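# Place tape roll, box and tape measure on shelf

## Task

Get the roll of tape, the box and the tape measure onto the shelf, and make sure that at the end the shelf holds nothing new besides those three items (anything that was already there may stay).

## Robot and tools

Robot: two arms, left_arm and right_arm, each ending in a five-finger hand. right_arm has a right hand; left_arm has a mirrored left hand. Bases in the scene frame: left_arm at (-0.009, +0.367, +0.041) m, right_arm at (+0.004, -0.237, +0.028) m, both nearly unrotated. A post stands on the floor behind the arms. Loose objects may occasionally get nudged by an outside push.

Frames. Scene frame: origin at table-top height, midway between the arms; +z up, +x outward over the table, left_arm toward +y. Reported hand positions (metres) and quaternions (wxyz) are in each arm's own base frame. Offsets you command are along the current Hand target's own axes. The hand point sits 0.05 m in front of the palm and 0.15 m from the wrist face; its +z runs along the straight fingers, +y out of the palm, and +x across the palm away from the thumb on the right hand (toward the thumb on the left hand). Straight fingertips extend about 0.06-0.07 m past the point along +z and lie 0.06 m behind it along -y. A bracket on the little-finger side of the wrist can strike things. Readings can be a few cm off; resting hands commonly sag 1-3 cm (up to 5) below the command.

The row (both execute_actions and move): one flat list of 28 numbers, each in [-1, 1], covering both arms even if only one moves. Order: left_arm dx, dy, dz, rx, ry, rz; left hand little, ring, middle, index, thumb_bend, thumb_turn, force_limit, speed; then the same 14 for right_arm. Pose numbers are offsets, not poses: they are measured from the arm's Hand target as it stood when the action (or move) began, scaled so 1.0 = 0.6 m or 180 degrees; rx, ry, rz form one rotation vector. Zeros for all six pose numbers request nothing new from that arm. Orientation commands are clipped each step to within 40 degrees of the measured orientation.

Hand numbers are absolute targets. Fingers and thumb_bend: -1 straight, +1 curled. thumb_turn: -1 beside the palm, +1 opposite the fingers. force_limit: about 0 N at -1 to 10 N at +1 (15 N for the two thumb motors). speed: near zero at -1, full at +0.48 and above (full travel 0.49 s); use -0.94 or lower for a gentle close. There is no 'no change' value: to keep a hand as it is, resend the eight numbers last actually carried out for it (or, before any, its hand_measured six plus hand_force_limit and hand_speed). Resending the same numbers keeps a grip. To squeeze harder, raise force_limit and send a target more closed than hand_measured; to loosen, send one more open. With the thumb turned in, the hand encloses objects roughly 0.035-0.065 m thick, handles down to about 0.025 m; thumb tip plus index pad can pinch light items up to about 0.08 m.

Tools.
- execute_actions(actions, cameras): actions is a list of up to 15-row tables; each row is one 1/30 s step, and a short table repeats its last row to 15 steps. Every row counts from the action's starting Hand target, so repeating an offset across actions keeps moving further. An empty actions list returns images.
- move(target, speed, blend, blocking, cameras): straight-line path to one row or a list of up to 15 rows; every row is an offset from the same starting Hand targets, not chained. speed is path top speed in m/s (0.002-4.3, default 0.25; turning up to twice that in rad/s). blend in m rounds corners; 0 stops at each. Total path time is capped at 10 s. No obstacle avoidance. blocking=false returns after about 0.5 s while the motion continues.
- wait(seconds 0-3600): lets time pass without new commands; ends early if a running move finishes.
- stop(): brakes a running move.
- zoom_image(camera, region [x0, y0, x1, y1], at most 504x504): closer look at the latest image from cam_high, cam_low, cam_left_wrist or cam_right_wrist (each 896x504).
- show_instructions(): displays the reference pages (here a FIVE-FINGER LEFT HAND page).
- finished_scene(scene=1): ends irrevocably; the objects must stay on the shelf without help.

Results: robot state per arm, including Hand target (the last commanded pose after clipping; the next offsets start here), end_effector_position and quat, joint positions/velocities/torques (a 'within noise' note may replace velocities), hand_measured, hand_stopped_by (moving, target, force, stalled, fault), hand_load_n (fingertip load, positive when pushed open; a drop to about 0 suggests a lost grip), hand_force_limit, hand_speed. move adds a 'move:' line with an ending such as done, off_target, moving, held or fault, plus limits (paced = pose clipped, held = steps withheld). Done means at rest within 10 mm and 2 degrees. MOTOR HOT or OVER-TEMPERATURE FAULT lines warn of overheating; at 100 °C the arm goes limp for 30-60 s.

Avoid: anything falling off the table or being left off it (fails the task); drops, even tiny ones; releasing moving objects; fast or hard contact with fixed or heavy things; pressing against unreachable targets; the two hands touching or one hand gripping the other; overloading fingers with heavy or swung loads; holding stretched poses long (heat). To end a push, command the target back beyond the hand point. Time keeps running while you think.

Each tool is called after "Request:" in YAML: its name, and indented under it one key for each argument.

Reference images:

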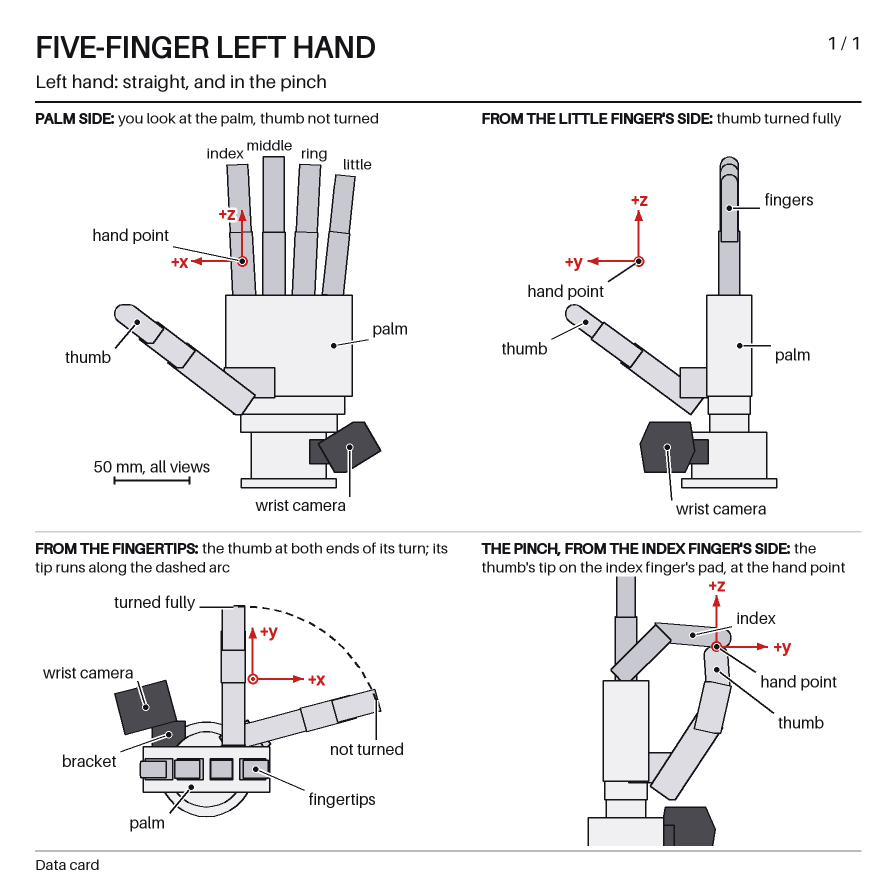

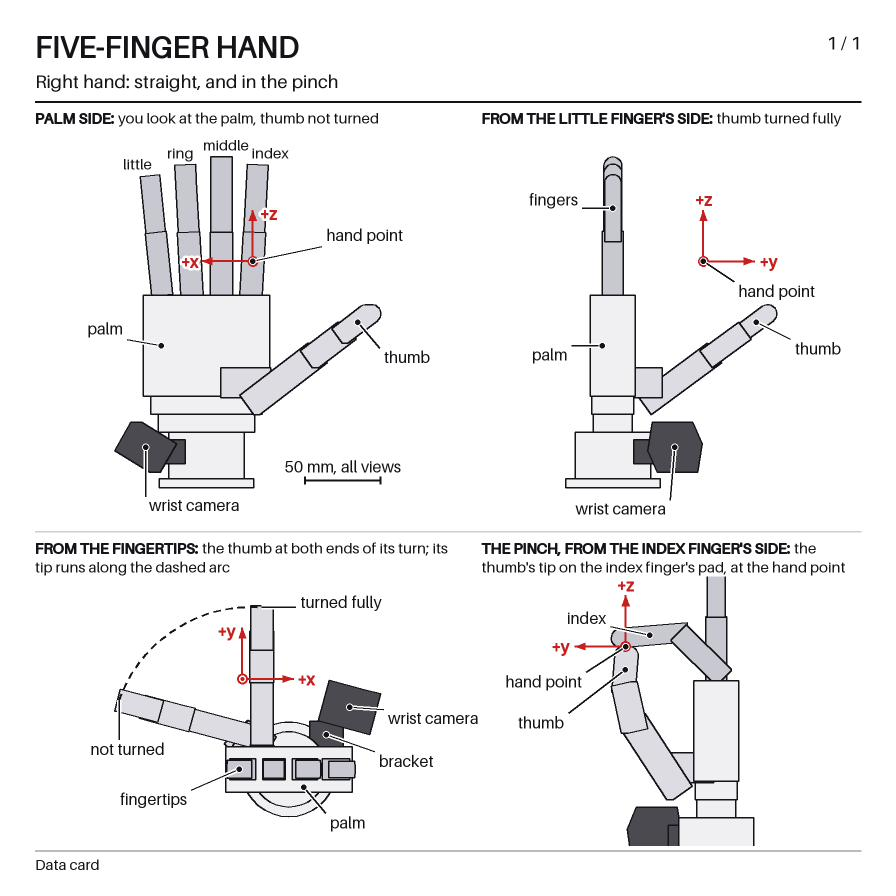

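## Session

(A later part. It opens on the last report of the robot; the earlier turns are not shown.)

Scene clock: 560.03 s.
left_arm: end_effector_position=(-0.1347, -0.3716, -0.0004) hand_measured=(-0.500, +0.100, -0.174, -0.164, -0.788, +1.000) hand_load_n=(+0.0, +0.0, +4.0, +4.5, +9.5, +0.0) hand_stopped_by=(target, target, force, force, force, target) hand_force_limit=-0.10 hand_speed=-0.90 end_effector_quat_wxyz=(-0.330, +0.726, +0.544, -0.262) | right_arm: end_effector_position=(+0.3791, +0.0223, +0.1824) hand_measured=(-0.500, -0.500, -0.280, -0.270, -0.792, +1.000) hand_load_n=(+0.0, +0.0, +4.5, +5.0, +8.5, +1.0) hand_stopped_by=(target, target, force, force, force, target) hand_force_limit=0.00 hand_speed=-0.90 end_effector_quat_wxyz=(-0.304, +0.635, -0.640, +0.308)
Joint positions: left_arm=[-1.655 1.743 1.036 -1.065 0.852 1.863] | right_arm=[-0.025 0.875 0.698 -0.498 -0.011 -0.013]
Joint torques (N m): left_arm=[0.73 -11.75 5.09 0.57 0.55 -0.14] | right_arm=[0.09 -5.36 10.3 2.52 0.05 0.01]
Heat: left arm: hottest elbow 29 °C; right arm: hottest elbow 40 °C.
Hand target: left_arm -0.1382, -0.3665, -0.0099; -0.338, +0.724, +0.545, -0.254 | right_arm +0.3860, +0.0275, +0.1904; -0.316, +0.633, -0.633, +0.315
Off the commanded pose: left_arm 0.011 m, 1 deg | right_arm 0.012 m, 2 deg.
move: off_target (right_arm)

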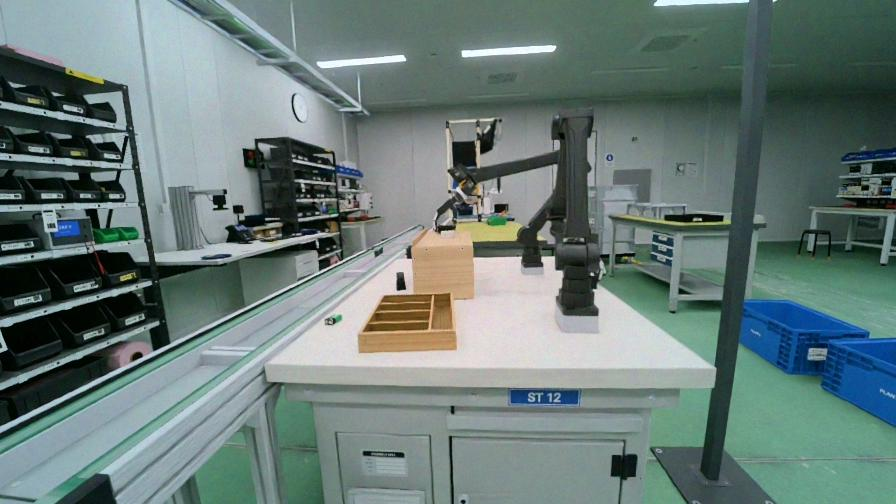

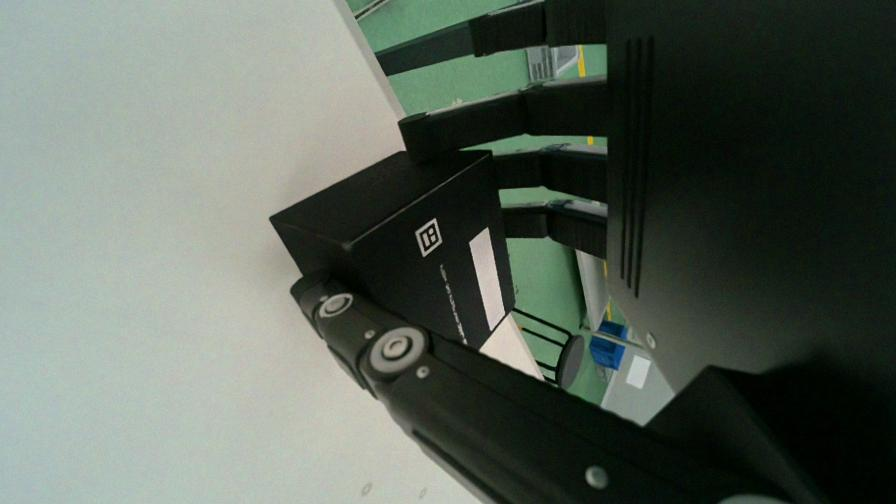

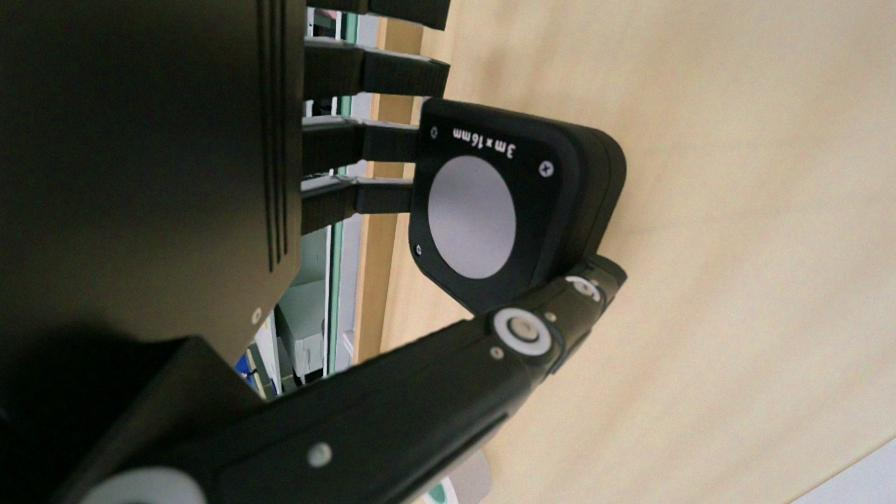

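Request:
move:
  target: [-0.0065,-0.0842,-0.0812,0,0,0,-0.5,0.1,0.1,0.1,-0.3,1,-0.1,-0.9,0,0.0066,0.005,0,0,0,-0.5,-0.5,0.15,0.15,-0.2,1,0,-0.9]
  cameras: ["all"]
  speed: 0.06

Request:
zoom_image:
  camera: "cam_low"
  region: [410, 190, 480, 260]

Scene clock: 565.87 s.
left_arm: end_effector_position=(-0.1330, -0.3571, +0.0463) hand_measured=(-0.500, +0.100, -0.174, -0.164, -0.788, +1.000) hand_load_n=(+0.0, +0.0, +4.5, +4.0, +9.5, +0.0) hand_stopped_by=(target, target, force, force, force, target) hand_force_limit=-0.10 hand_speed=-0.90 end_effector_quat_wxyz=(-0.350, +0.717, +0.552, -0.243) | right_arm: end_effector_position=(+0.3792, +0.0223, +0.1791) hand_measured=(-0.500, -0.500, -0.280, -0.270, -0.792, +1.000) hand_load_n=(+0.0, +0.0, +4.0, +4.5, +8.5, +0.5) hand_stopped_by=(target, target, force, force, force, target) hand_force_limit=0.00 hand_speed=-0.90 end_effector_quat_wxyz=(-0.305, +0.635, -0.639, +0.310)
Joint positions: left_arm=[-1.655 1.671 1.077 -1.238 0.85 1.864] | right_arm=[-0.025 0.875 0.687 -0.484 -0.011 -0.013]
Joint torques (N m): left_arm=[1.32 -13.51 8.47 -0.58 0.55 -0.03] | right_arm=[0.15 -5.25 10.18 2.48 0.05 0.02]
Heat: left arm: hottest elbow 29 °C; right arm: hottest elbow 40 °C.
Hand target: left_arm -0.1346, -0.3716, +0.0602; -0.338, +0.724, +0.545, -0.254 | right_arm +0.3859, +0.0275, +0.1853; -0.316, +0.633, -0.633, +0.315
Off the commanded pose: left_arm 0.020 m, 2 deg | right_arm 0.011 m, 2 deg.
move: off_target (left_arm, right_arm)

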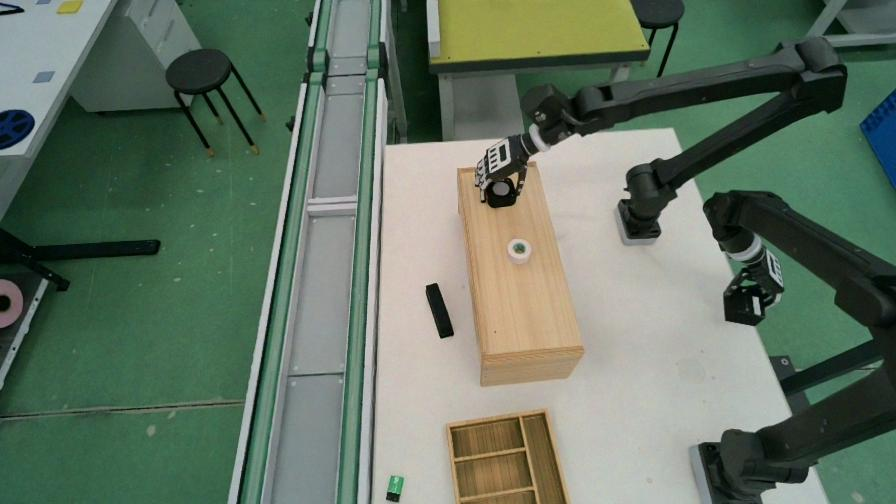

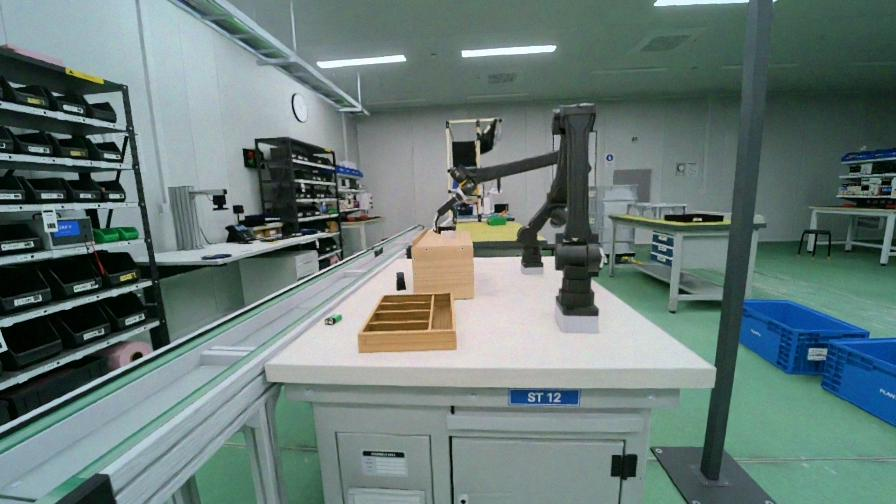

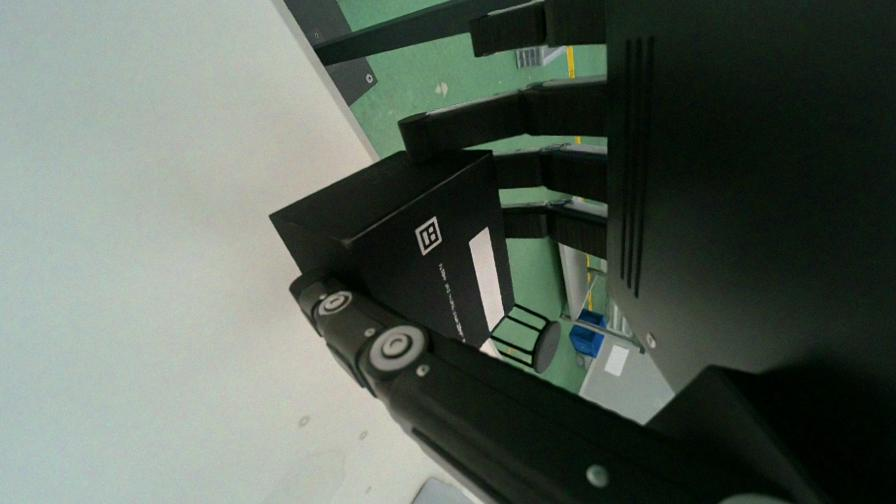

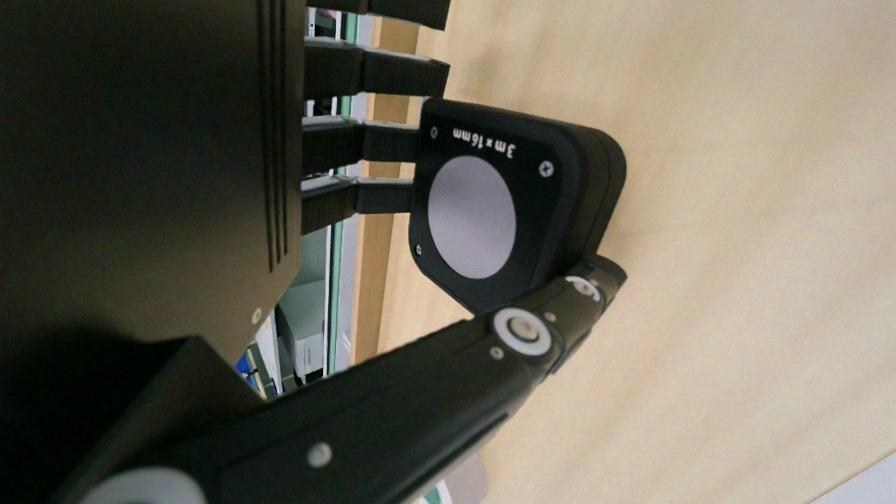

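Scaled by 7.200.

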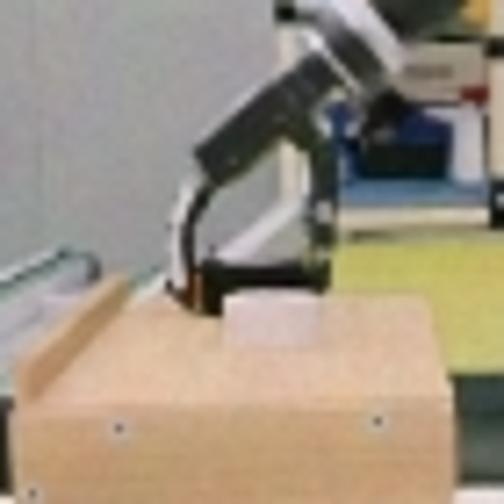

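Request:
zoom_image:
  camera: "cam_right_wrist"
  region: [380, 60, 680, 340]

Request:
move:
  target: [0,0,0,0,0,0,-0.5,0.1,0.1,0.1,-0.3,1,-0.1,-0.9,0,0.0053,0.004,0,0,0,-0.5,-0.5,0.15,0.15,-0.2,1,0,-0.9]
  cameras: ["cam_low","cam_right_wrist"]
  speed: 0.03

Request:
zoom_image:
  camera: "cam_right_wrist"
  region: [380, 60, 680, 340]

Request:
zoom_image:
  camera: "cam_low"
  region: [410, 190, 480, 260]

Scaled by 1.680.

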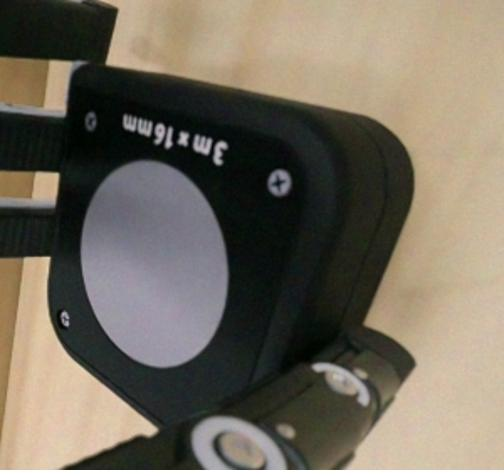

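Scene clock: 571.70 s.
left_arm: end_effector_position=(-0.1330, -0.3571, +0.0463) hand_measured=(-0.500, +0.100, -0.174, -0.164, -0.788, +1.000) hand_load_n=(+0.0, +0.0, +4.5, +4.0, +9.5, +0.0) hand_stopped_by=(target, target, force, force, force, target) hand_force_limit=-0.10 hand_speed=-0.90 end_effector_quat_wxyz=(-0.350, +0.717, +0.552, -0.243) | right_arm: end_effector_position=(+0.3807, +0.0223, +0.1786) hand_measured=(-0.500, -0.500, -0.280, -0.270, -0.792, +1.000) hand_load_n=(+0.0, +0.0, +4.5, +5.0, +8.5, +0.5) hand_stopped_by=(target, target, force, force, force, target) hand_force_limit=0.00 hand_speed=-0.90 end_effector_quat_wxyz=(-0.307, +0.634, -0.638, +0.312)
Joint positions: left_arm=[-1.655 1.671 1.077 -1.238 0.85 1.864] | right_arm=[-0.025 0.875 0.682 -0.47 -0.011 -0.013]
Joint torques (N m): left_arm=[1.32 -13.63 8.47 -0.65 0.57 -0.02] | right_arm=[0.32 -4.78 9.88 2.44 0.06 0]
Heat: left arm: hottest elbow 29 °C; right arm: hottest elbow 40 °C.
Hand target: left_arm -0.1346, -0.3716, +0.0602; -0.338, +0.724, +0.545, -0.254 | right_arm +0.3859, +0.0275, +0.1814; -0.316, +0.633, -0.633, +0.315
Off the commanded pose: left_arm 0.020 m, 2 deg | right_arm 0.008 m, 1 deg.
move: done

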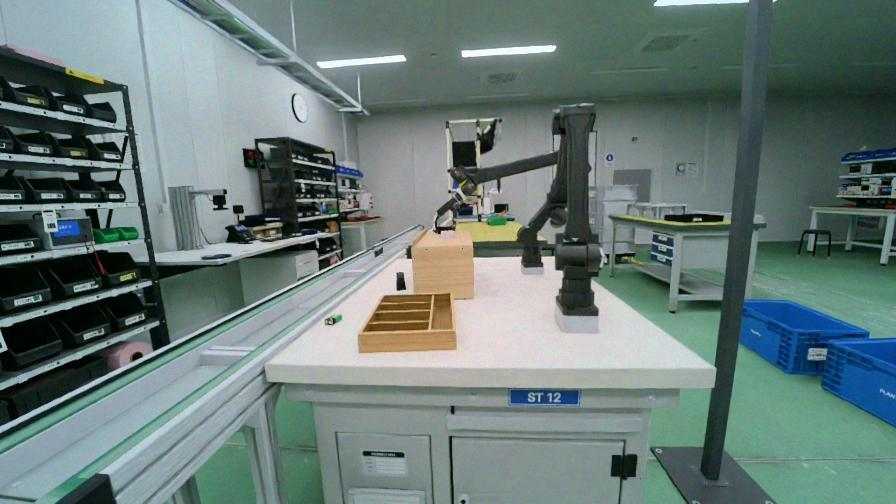

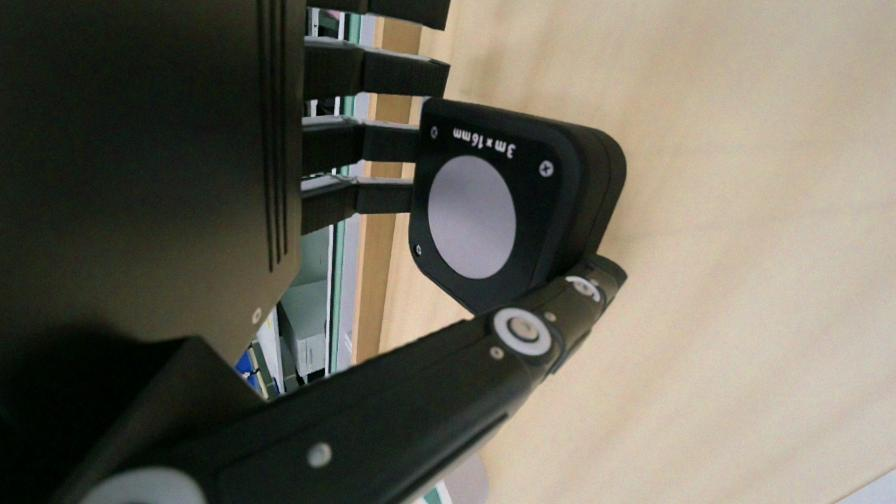

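Scaled by 1.680.

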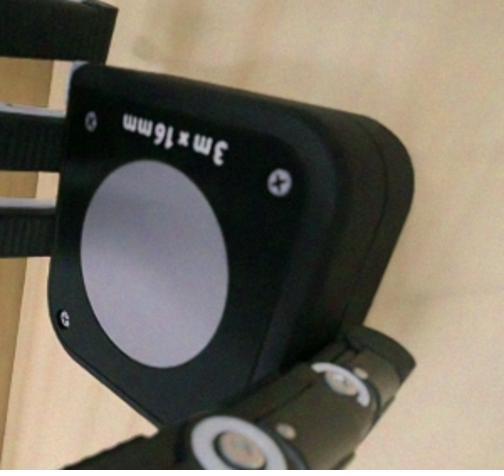

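Scaled by 7.200.

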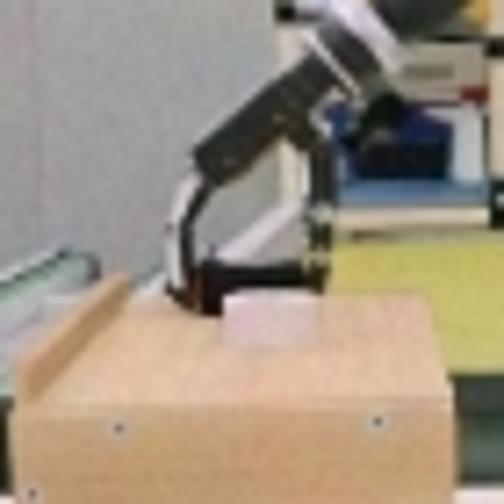

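Request:
move:
  target: [0,0,0,0,0,0,-0.5,0.1,0.1,0.1,-0.3,1,-0.1,-0.9,0,0,0,0,0,0,-0.5,-0.5,-0.55,-0.55,-1,1,0,-0.85]
  cameras: ["cam_right_wrist"]
  speed: 0.03

Scene clock: 578.07 s.
left_arm: end_effector_position=(-0.1330, -0.3571, +0.0463) hand_measured=(-0.500, +0.100, -0.174, -0.164, -0.788, +1.000) hand_load_n=(+0.0, +0.0, +4.5, +3.5, +9.5, +0.0) hand_stopped_by=(target, target, force, force, force, target) hand_force_limit=-0.10 hand_speed=-0.90 end_effector_quat_wxyz=(-0.350, +0.717, +0.552, -0.243) | right_arm: end_effector_position=(+0.3816, +0.0223, +0.1794) hand_measured=(-0.500, -0.500, -0.550, -0.550, -1.000, +1.000) hand_load_n=(+0.0, +0.0, +0.0, +0.0, +0.0, +0.0) hand_stopped_by=(target, target, target, target, target, target) hand_force_limit=0.00 hand_speed=-0.85 end_effector_quat_wxyz=(-0.309, +0.633, -0.637, +0.314)
Joint positions: left_arm=[-1.655 1.671 1.077 -1.238 0.85 1.864] | right_arm=[-0.025 0.875 0.682 -0.466 -0.011 -0.013]
Joint torques (N m): left_arm=[1.38 -13.45 8.51 -0.66 0.58 -0.03] | right_arm=[0.32 -4.72 9.96 2.28 0.05 0.01]
Heat: left arm: hottest elbow 30 °C; right arm: hottest elbow 40 °C.
Hand target: left_arm -0.1346, -0.3716, +0.0602; -0.338, +0.724, +0.545, -0.254 | right_arm +0.3859, +0.0275, +0.1814; -0.316, +0.633, -0.633, +0.315
Off the commanded pose: left_arm 0.020 m, 2 deg | right_arm 0.007 m, 1 deg.
move: done

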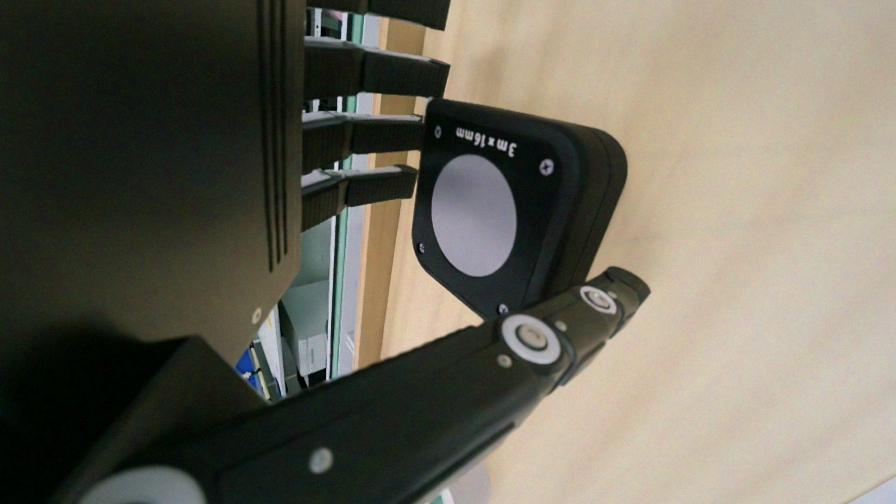

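Request:
move:
  target: [0,0,0,0,0,0,-0.5,0.1,0.1,0.1,-0.3,1,-0.1,-0.9,0,0,0,0,0,0,-1,-1,-1,-1,-1,1,0,-0.6]
  cameras: ["cam_right_wrist"]
  speed: 0.03

Request:
move:
  target:
    - [0.0367,-0.2127,-0.1875,0,0,0,-0.5,0.1,0.1,0.1,-0.3,1,-0.1,-0.9,0,-0.1778,-0.124,0,0,0,-1,-1,-1,-1,-1,1,0,-0.6]
    - [0.2987,-0.1365,-0.5117,0,-0.5788,-0.4858,-0.5,0.1,0.1,0.1,-0.3,1,-0.1,-0.9,0.4125,-0.0413,-0.3572,0,0.2217,0.1676,-1,-1,-1,-1,-1,1,0,-0.6]
    - [0.3833,0.1892,-0.8997,0,-0.643,-0.5398,-0.5,0.1,0.1,0.1,-0.3,1,-0.1,-0.9,0.4125,-0.0413,-0.3572,0,0.2217,0.1676,-1,-1,-1,-1,-1,1,0,-0.6]
  cameras: ["all"]
  speed: [0.1,0.25,0.2]
  blend: [0.03,0.03,0]

Scene clock: 598.17 s.
left_arm: end_effector_position=(-0.1330, -0.3571, +0.0463) hand_measured=(-0.500, +0.100, -0.174, -0.164, -0.788, +1.000) hand_load_n=(+0.0, +0.0, +4.5, +4.0, +9.5, +0.0) hand_stopped_by=(target, target, force, force, force, target) hand_force_limit=-0.10 hand_speed=-0.90 end_effector_quat_wxyz=(-0.350, +0.717, +0.552, -0.243) | right_arm: end_effector_position=(+0.3793, +0.0223, +0.1746) hand_measured=(-1.000, -1.000, -1.000, -1.000, -1.000, +1.000) hand_load_n=(+0.0, +0.0, +0.0, +0.0, +0.0, +0.0) hand_stopped_by=(target, target, target, target, target, target) hand_force_limit=0.00 hand_speed=-0.60 end_effector_quat_wxyz=(-0.306, +0.634, -0.638, +0.311)
Joint positions: left_arm=[-1.655 1.671 1.077 -1.238 0.85 1.864] | right_arm=[-0.025 0.876 0.673 -0.465 -0.011 -0.013]
Joint torques (N m): left_arm=[1.2 -13.63 8.55 -0.7 0.57 -0.01] | right_arm=[0.32 -5.19 10.51 2.19 0.05 0.02]
Heat: left arm: hottest elbow 31 °C; right arm: hottest elbow 40 °C.
Hand target: left_arm -0.1346, -0.3716, +0.0602; -0.338, +0.724, +0.545, -0.254 | right_arm +0.3859, +0.0275, +0.1814; -0.316, +0.633, -0.633, +0.315
Off the commanded pose: left_arm 0.020 m, 2 deg | right_arm 0.011 m, 1 deg.
move: done

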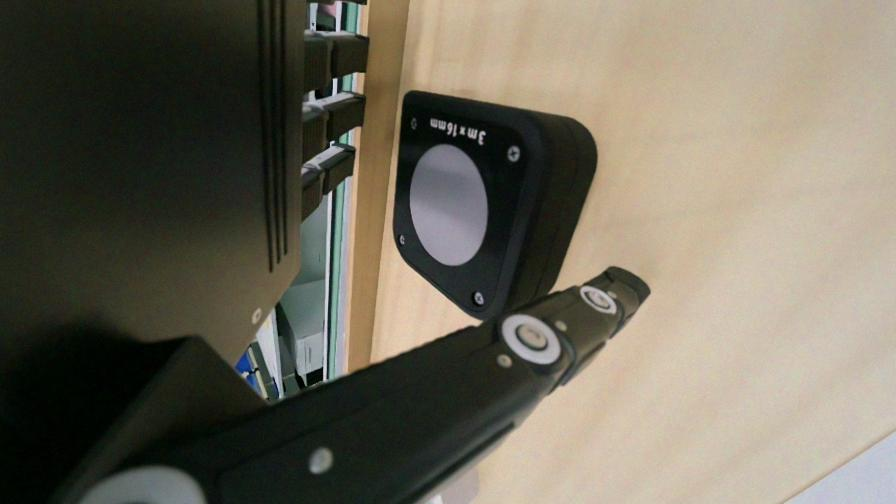

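Scene clock: 606.77 s.
left_arm: end_effector_position=(+0.3791, -0.2798, +0.2900) hand_measured=(-0.500, +0.100, -0.174, -0.164, -0.788, +1.000) hand_load_n=(+0.0, +0.0, +4.5, +4.0, +9.0, +0.0) hand_stopped_by=(target, target, force, force, force, target) hand_force_limit=-0.10 hand_speed=-0.90 end_effector_quat_wxyz=(+0.141, -0.355, +0.849, -0.366) | right_arm: end_effector_position=(+0.2308, -0.2141, +0.3197) hand_measured=(-1.000, -1.000, -1.000, -1.000, -1.000, +1.000) hand_load_n=(+0.0, +0.0, +0.0, +0.0, +0.5, +0.0) hand_stopped_by=(target, target, target, target, target, target) hand_force_limit=0.00 hand_speed=-0.60 end_effector_quat_wxyz=(+0.155, -0.307, +0.844, -0.412)
Joint positions: left_arm=[-0.506 1.201 1.232 -0.819 0.215 0.184] | right_arm=[-0.838 0.684 0.973 -0.948 0.019 0.025]
Joint torques (N m): left_arm=[1.96 -8.64 12.66 2.73 0.22 -0.03] | right_arm=[-1.79 -1.38 11.51 1.42 -0.09 -0.14]
Heat: left arm: hottest elbow 32 °C; right arm: hottest elbow 41 °C.
Hand target: left_arm +0.3965, -0.2858, +0.3203; +0.162, -0.347, +0.837, -0.390 | right_arm +0.2297, -0.2202, +0.3301; +0.153, -0.306, +0.841, -0.419
Off the commanded pose: left_arm 0.035 m, 4 deg | right_arm 0.012 m, 1 deg.
move: off_target (left_arm, right_arm)

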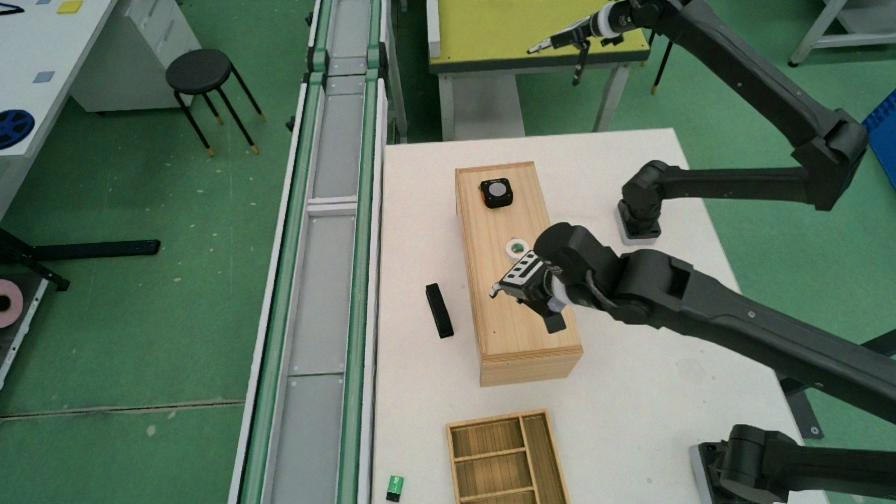

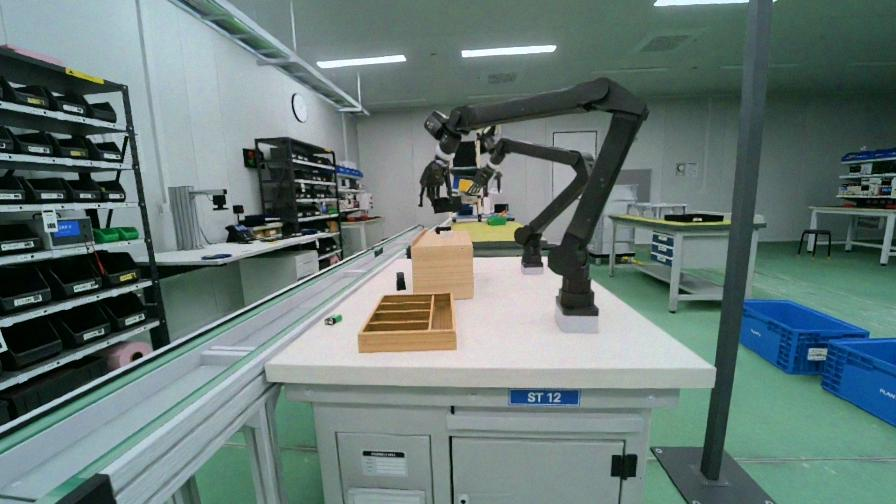

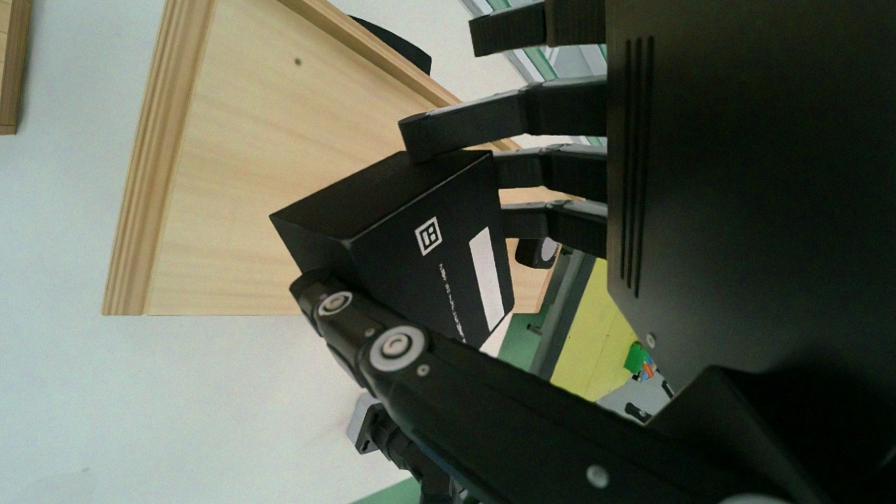

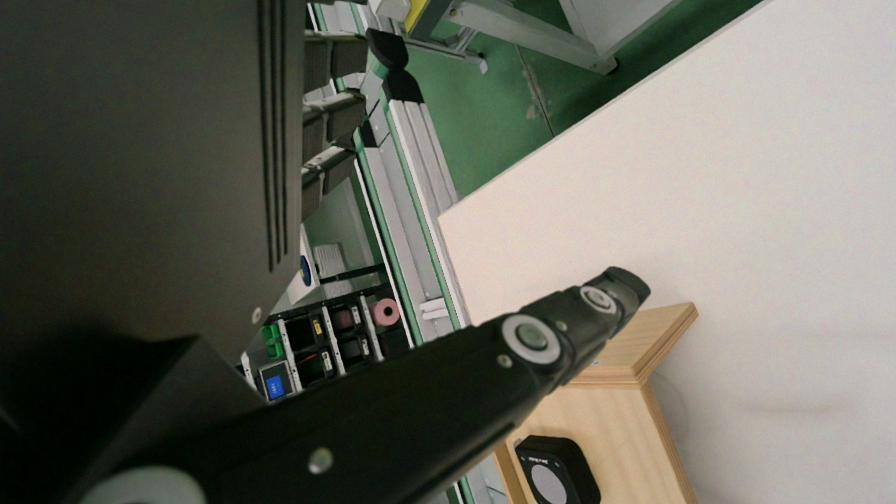

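Request:
move:
  target: [-0.0094,0.1025,0.0983,0.0139,0,0,-0.5,0.1,0.1,0.1,-0.3,1,-0.1,-0.9,0,0,0,0,0,0,-1,-1,-1,-1,-1,1,0,-0.6]
  cameras: ["cam_high","cam_low","cam_left_wrist"]
  speed: 0.08

Request:
zoom_image:
  camera: "cam_low"
  region: [400, 180, 480, 260]

Scene clock: 622.20 s.
left_arm: end_effector_position=(+0.3964, -0.2872, +0.2360) hand_measured=(-0.500, +0.100, -0.174, -0.164, -0.788, +1.000) hand_load_n=(+0.0, +0.0, +4.5, +4.0, +9.5, +0.0) hand_stopped_by=(target, target, force, force, force, target) hand_force_limit=-0.10 hand_speed=-0.90 end_effector_quat_wxyz=(+0.164, -0.343, +0.832, -0.404) | right_arm: end_effector_position=(+0.2308, -0.2141, +0.3197) hand_measured=(-1.000, -1.000, -1.000, -1.000, -1.000, +1.000) hand_load_n=(+0.0, +0.0, +0.0, +0.0, +0.0, +0.0) hand_stopped_by=(target, target, target, target, target, target) hand_force_limit=0.00 hand_speed=-0.60 end_effector_quat_wxyz=(+0.155, -0.307, +0.844, -0.412)
Joint positions: left_arm=[-0.495 1.205 1.053 -0.539 0.234 0.184] | right_arm=[-0.838 0.684 0.973 -0.948 0.019 0.025]
Joint torques (N m): left_arm=[2.2 -8.35 8.84 3.08 0.26 -0.03] | right_arm=[-1.79 -1.49 11.49 1.39 -0.09 -0.15]
Heat: left arm: hottest elbow 32 °C; right arm: hottest elbow 42 °C.
Hand target: left_arm +0.4046, -0.2856, +0.2353; +0.169, -0.343, +0.829, -0.408 | right_arm +0.2297, -0.2202, +0.3301; +0.153, -0.306, +0.841, -0.419
Off the commanded pose: left_arm 0.008 m, 1 deg | right_arm 0.012 m, 1 deg.
move: done

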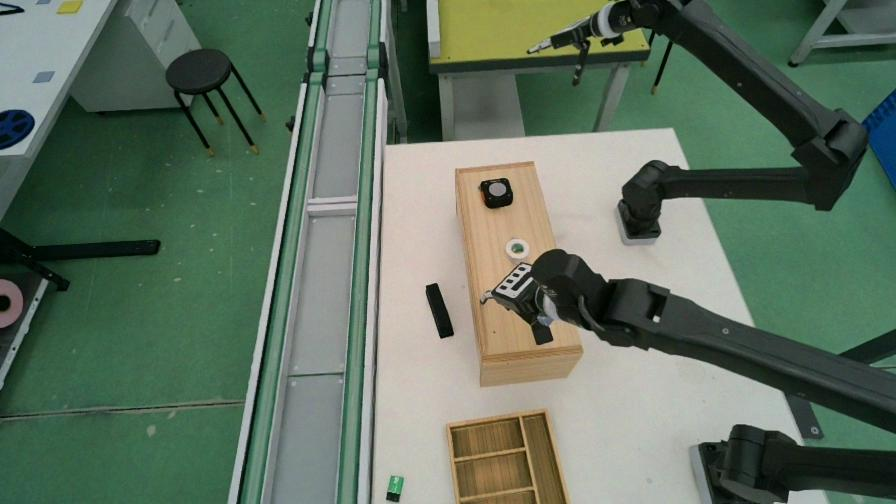

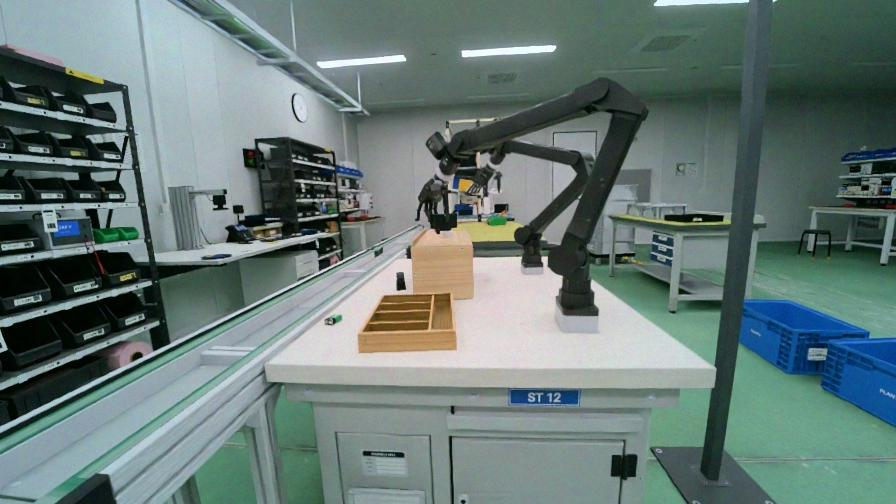

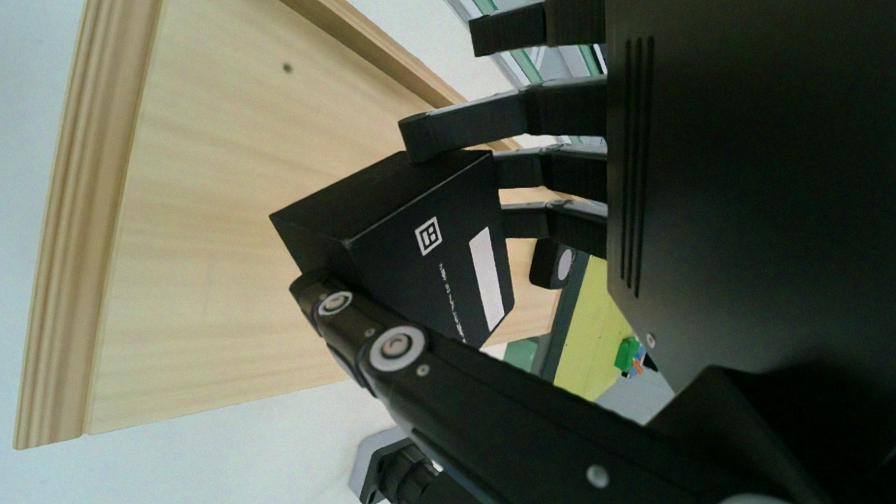

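Scaled by 6.300.

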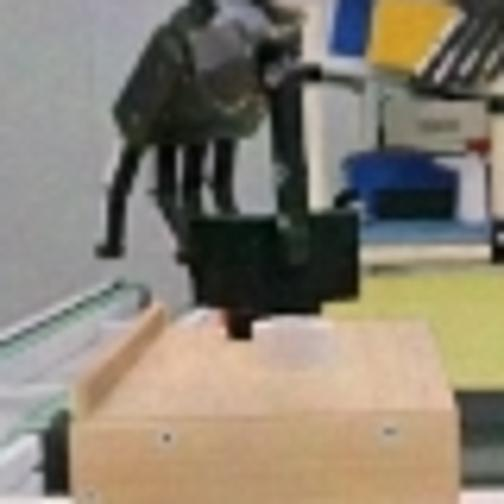

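Request:
move:
  target: [0,0.0485,0.0407,-0.006,0,0,-0.5,0.1,0.1,0.1,-0.3,1,-0.1,-0.9,0,0,0,0,0,0,-1,-1,-1,-1,-1,1,0,-0.6]
  cameras: ["cam_low","cam_left_wrist"]
  speed: 0.06

Request:
zoom_image:
  camera: "cam_low"
  region: [400, 180, 480, 260]

Scene clock: 632.23 s.
left_arm: end_effector_position=(+0.3985, -0.2878, +0.1987) hand_measured=(-0.500, +0.100, -0.174, -0.164, -0.788, +1.000) hand_load_n=(+0.0, +0.0, +4.5, +4.0, +9.5, +0.0) hand_stopped_by=(target, target, force, force, force, target) hand_force_limit=-0.10 hand_speed=-0.90 end_effector_quat_wxyz=(+0.160, -0.345, +0.835, -0.397) | right_arm: end_effector_position=(+0.2308, -0.2141, +0.3197) hand_measured=(-1.000, -1.000, -1.000, -1.000, -1.000, +1.000) hand_load_n=(+0.0, +0.0, +0.0, +0.0, +0.0, +0.0) hand_stopped_by=(target, target, target, target, target, target) hand_force_limit=0.00 hand_speed=-0.60 end_effector_quat_wxyz=(+0.155, -0.307, +0.844, -0.412)
Joint positions: left_arm=[-0.495 1.24 0.99 -0.458 0.231 0.184] | right_arm=[-0.838 0.684 0.973 -0.948 0.019 0.025]
Joint torques (N m): left_arm=[2.2 -8.59 8.53 3.06 0.13 0] | right_arm=[-1.85 -1.49 11.52 1.4 -0.09 -0.14]
Heat: left arm: hottest elbow 32 °C; right arm: hottest elbow 42 °C.
Hand target: left_arm +0.4057, -0.2867, +0.1973; +0.166, -0.345, +0.833, -0.400 | right_arm +0.2297, -0.2202, +0.3301; +0.153, -0.306, +0.841, -0.419
Off the commanded pose: left_arm 0.007 m, 1 deg | right_arm 0.012 m, 1 deg.
move: done

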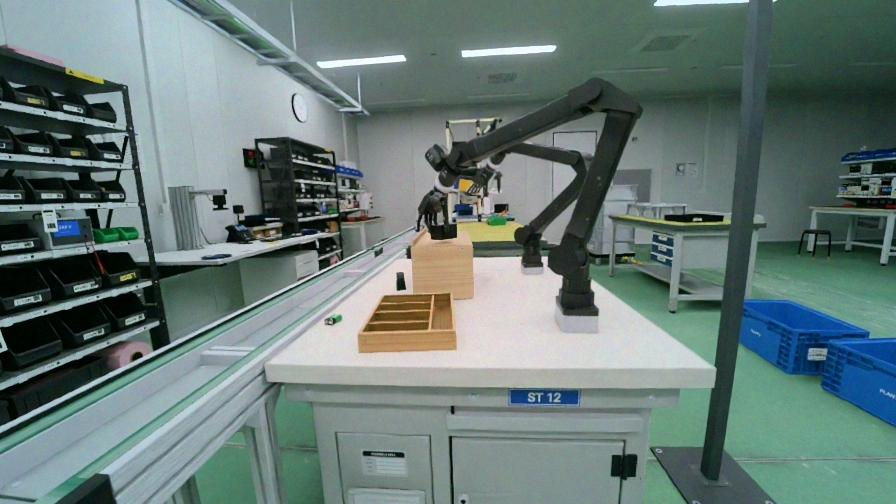

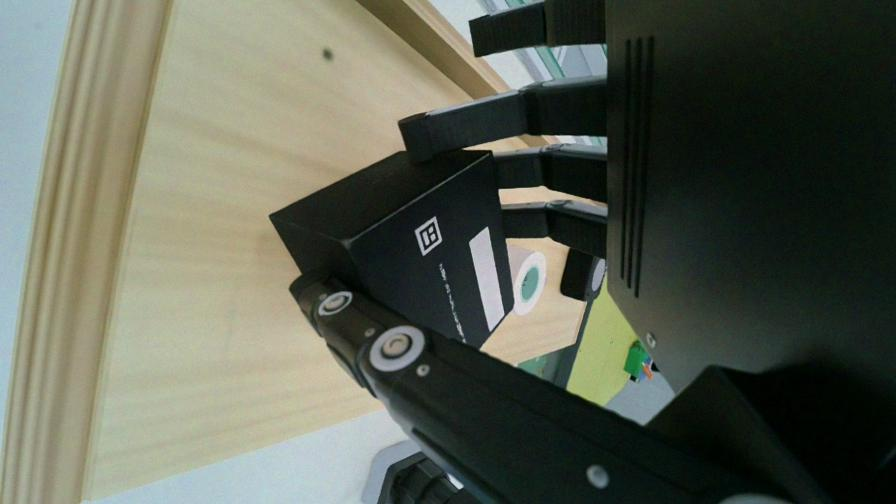

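Scaled by 6.300.

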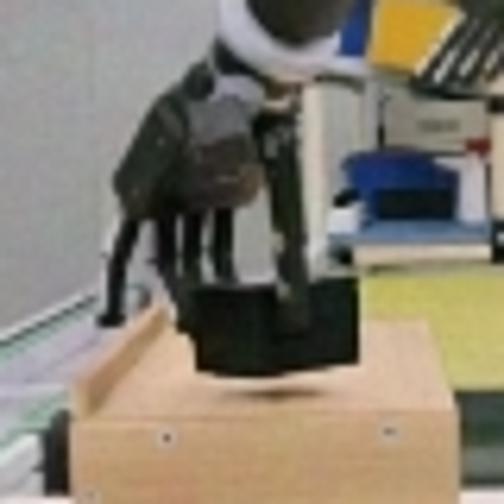

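Request:
move:
  target: [0,0.0108,0.009,-0.004,0,0,-0.5,0.1,0.1,0.1,-0.3,1,-0.1,-0.9,0,0,0,0,0,0,-1,-1,-1,-1,-1,1,0,-0.6]
  cameras: ["cam_low"]
  speed: 0.04

Request:
zoom_image:
  camera: "cam_low"
  region: [410, 200, 470, 260]

Scene clock: 636.70 s.
left_arm: end_effector_position=(+0.3994, -0.2874, +0.1916) hand_measured=(-0.500, +0.100, -0.174, -0.164, -0.788, +1.000) hand_load_n=(+0.0, +0.0, +4.0, +4.0, +9.5, +0.0) hand_stopped_by=(target, target, force, force, force, target) hand_force_limit=-0.10 hand_speed=-0.90 end_effector_quat_wxyz=(+0.159, -0.347, +0.837, -0.393) | right_arm: end_effector_position=(+0.2308, -0.2141, +0.3197) hand_measured=(-1.000, -1.000, -1.000, -1.000, -1.000, +1.000) hand_load_n=(+0.0, +0.0, +0.0, +0.0, +0.0, +0.0) hand_stopped_by=(target, target, target, target, target, target) hand_force_limit=0.00 hand_speed=-0.60 end_effector_quat_wxyz=(+0.155, -0.307, +0.844, -0.412)
Joint positions: left_arm=[-0.495 1.25 0.984 -0.451 0.228 0.186] | right_arm=[-0.838 0.684 0.973 -0.948 0.019 0.025]
Joint torques (N m): left_arm=[1.96 -8.35 8.38 3.06 0.13 -0.03] | right_arm=[-1.79 -1.44 11.51 1.42 -0.09 -0.15]
Heat: left arm: hottest elbow 32 °C; right arm: hottest elbow 42 °C.
Hand target: left_arm +0.4059, -0.2869, +0.1889; +0.164, -0.346, +0.835, -0.395 | right_arm +0.2297, -0.2202, +0.3301; +0.153, -0.306, +0.841, -0.419
Off the commanded pose: left_arm 0.007 m, 1 deg | right_arm 0.012 m, 1 deg.
move: done

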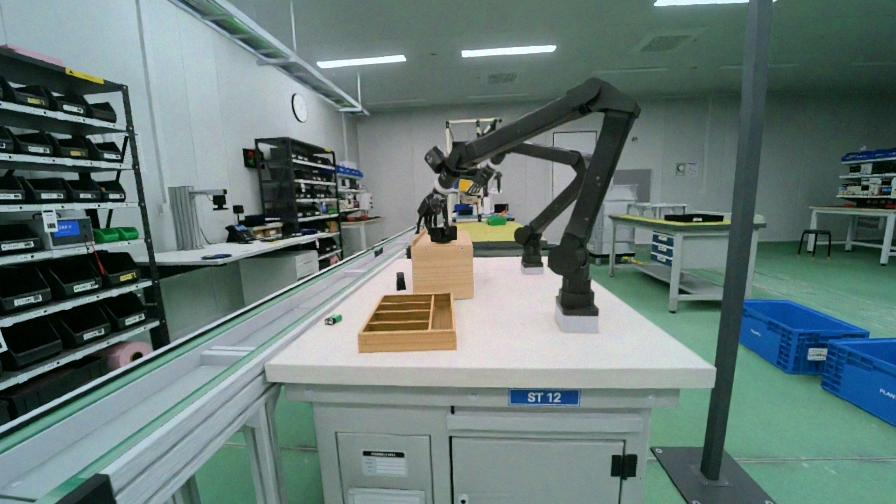

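Scaled by 8.400.

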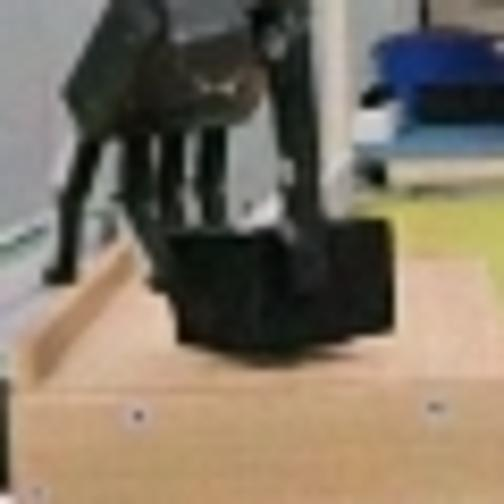

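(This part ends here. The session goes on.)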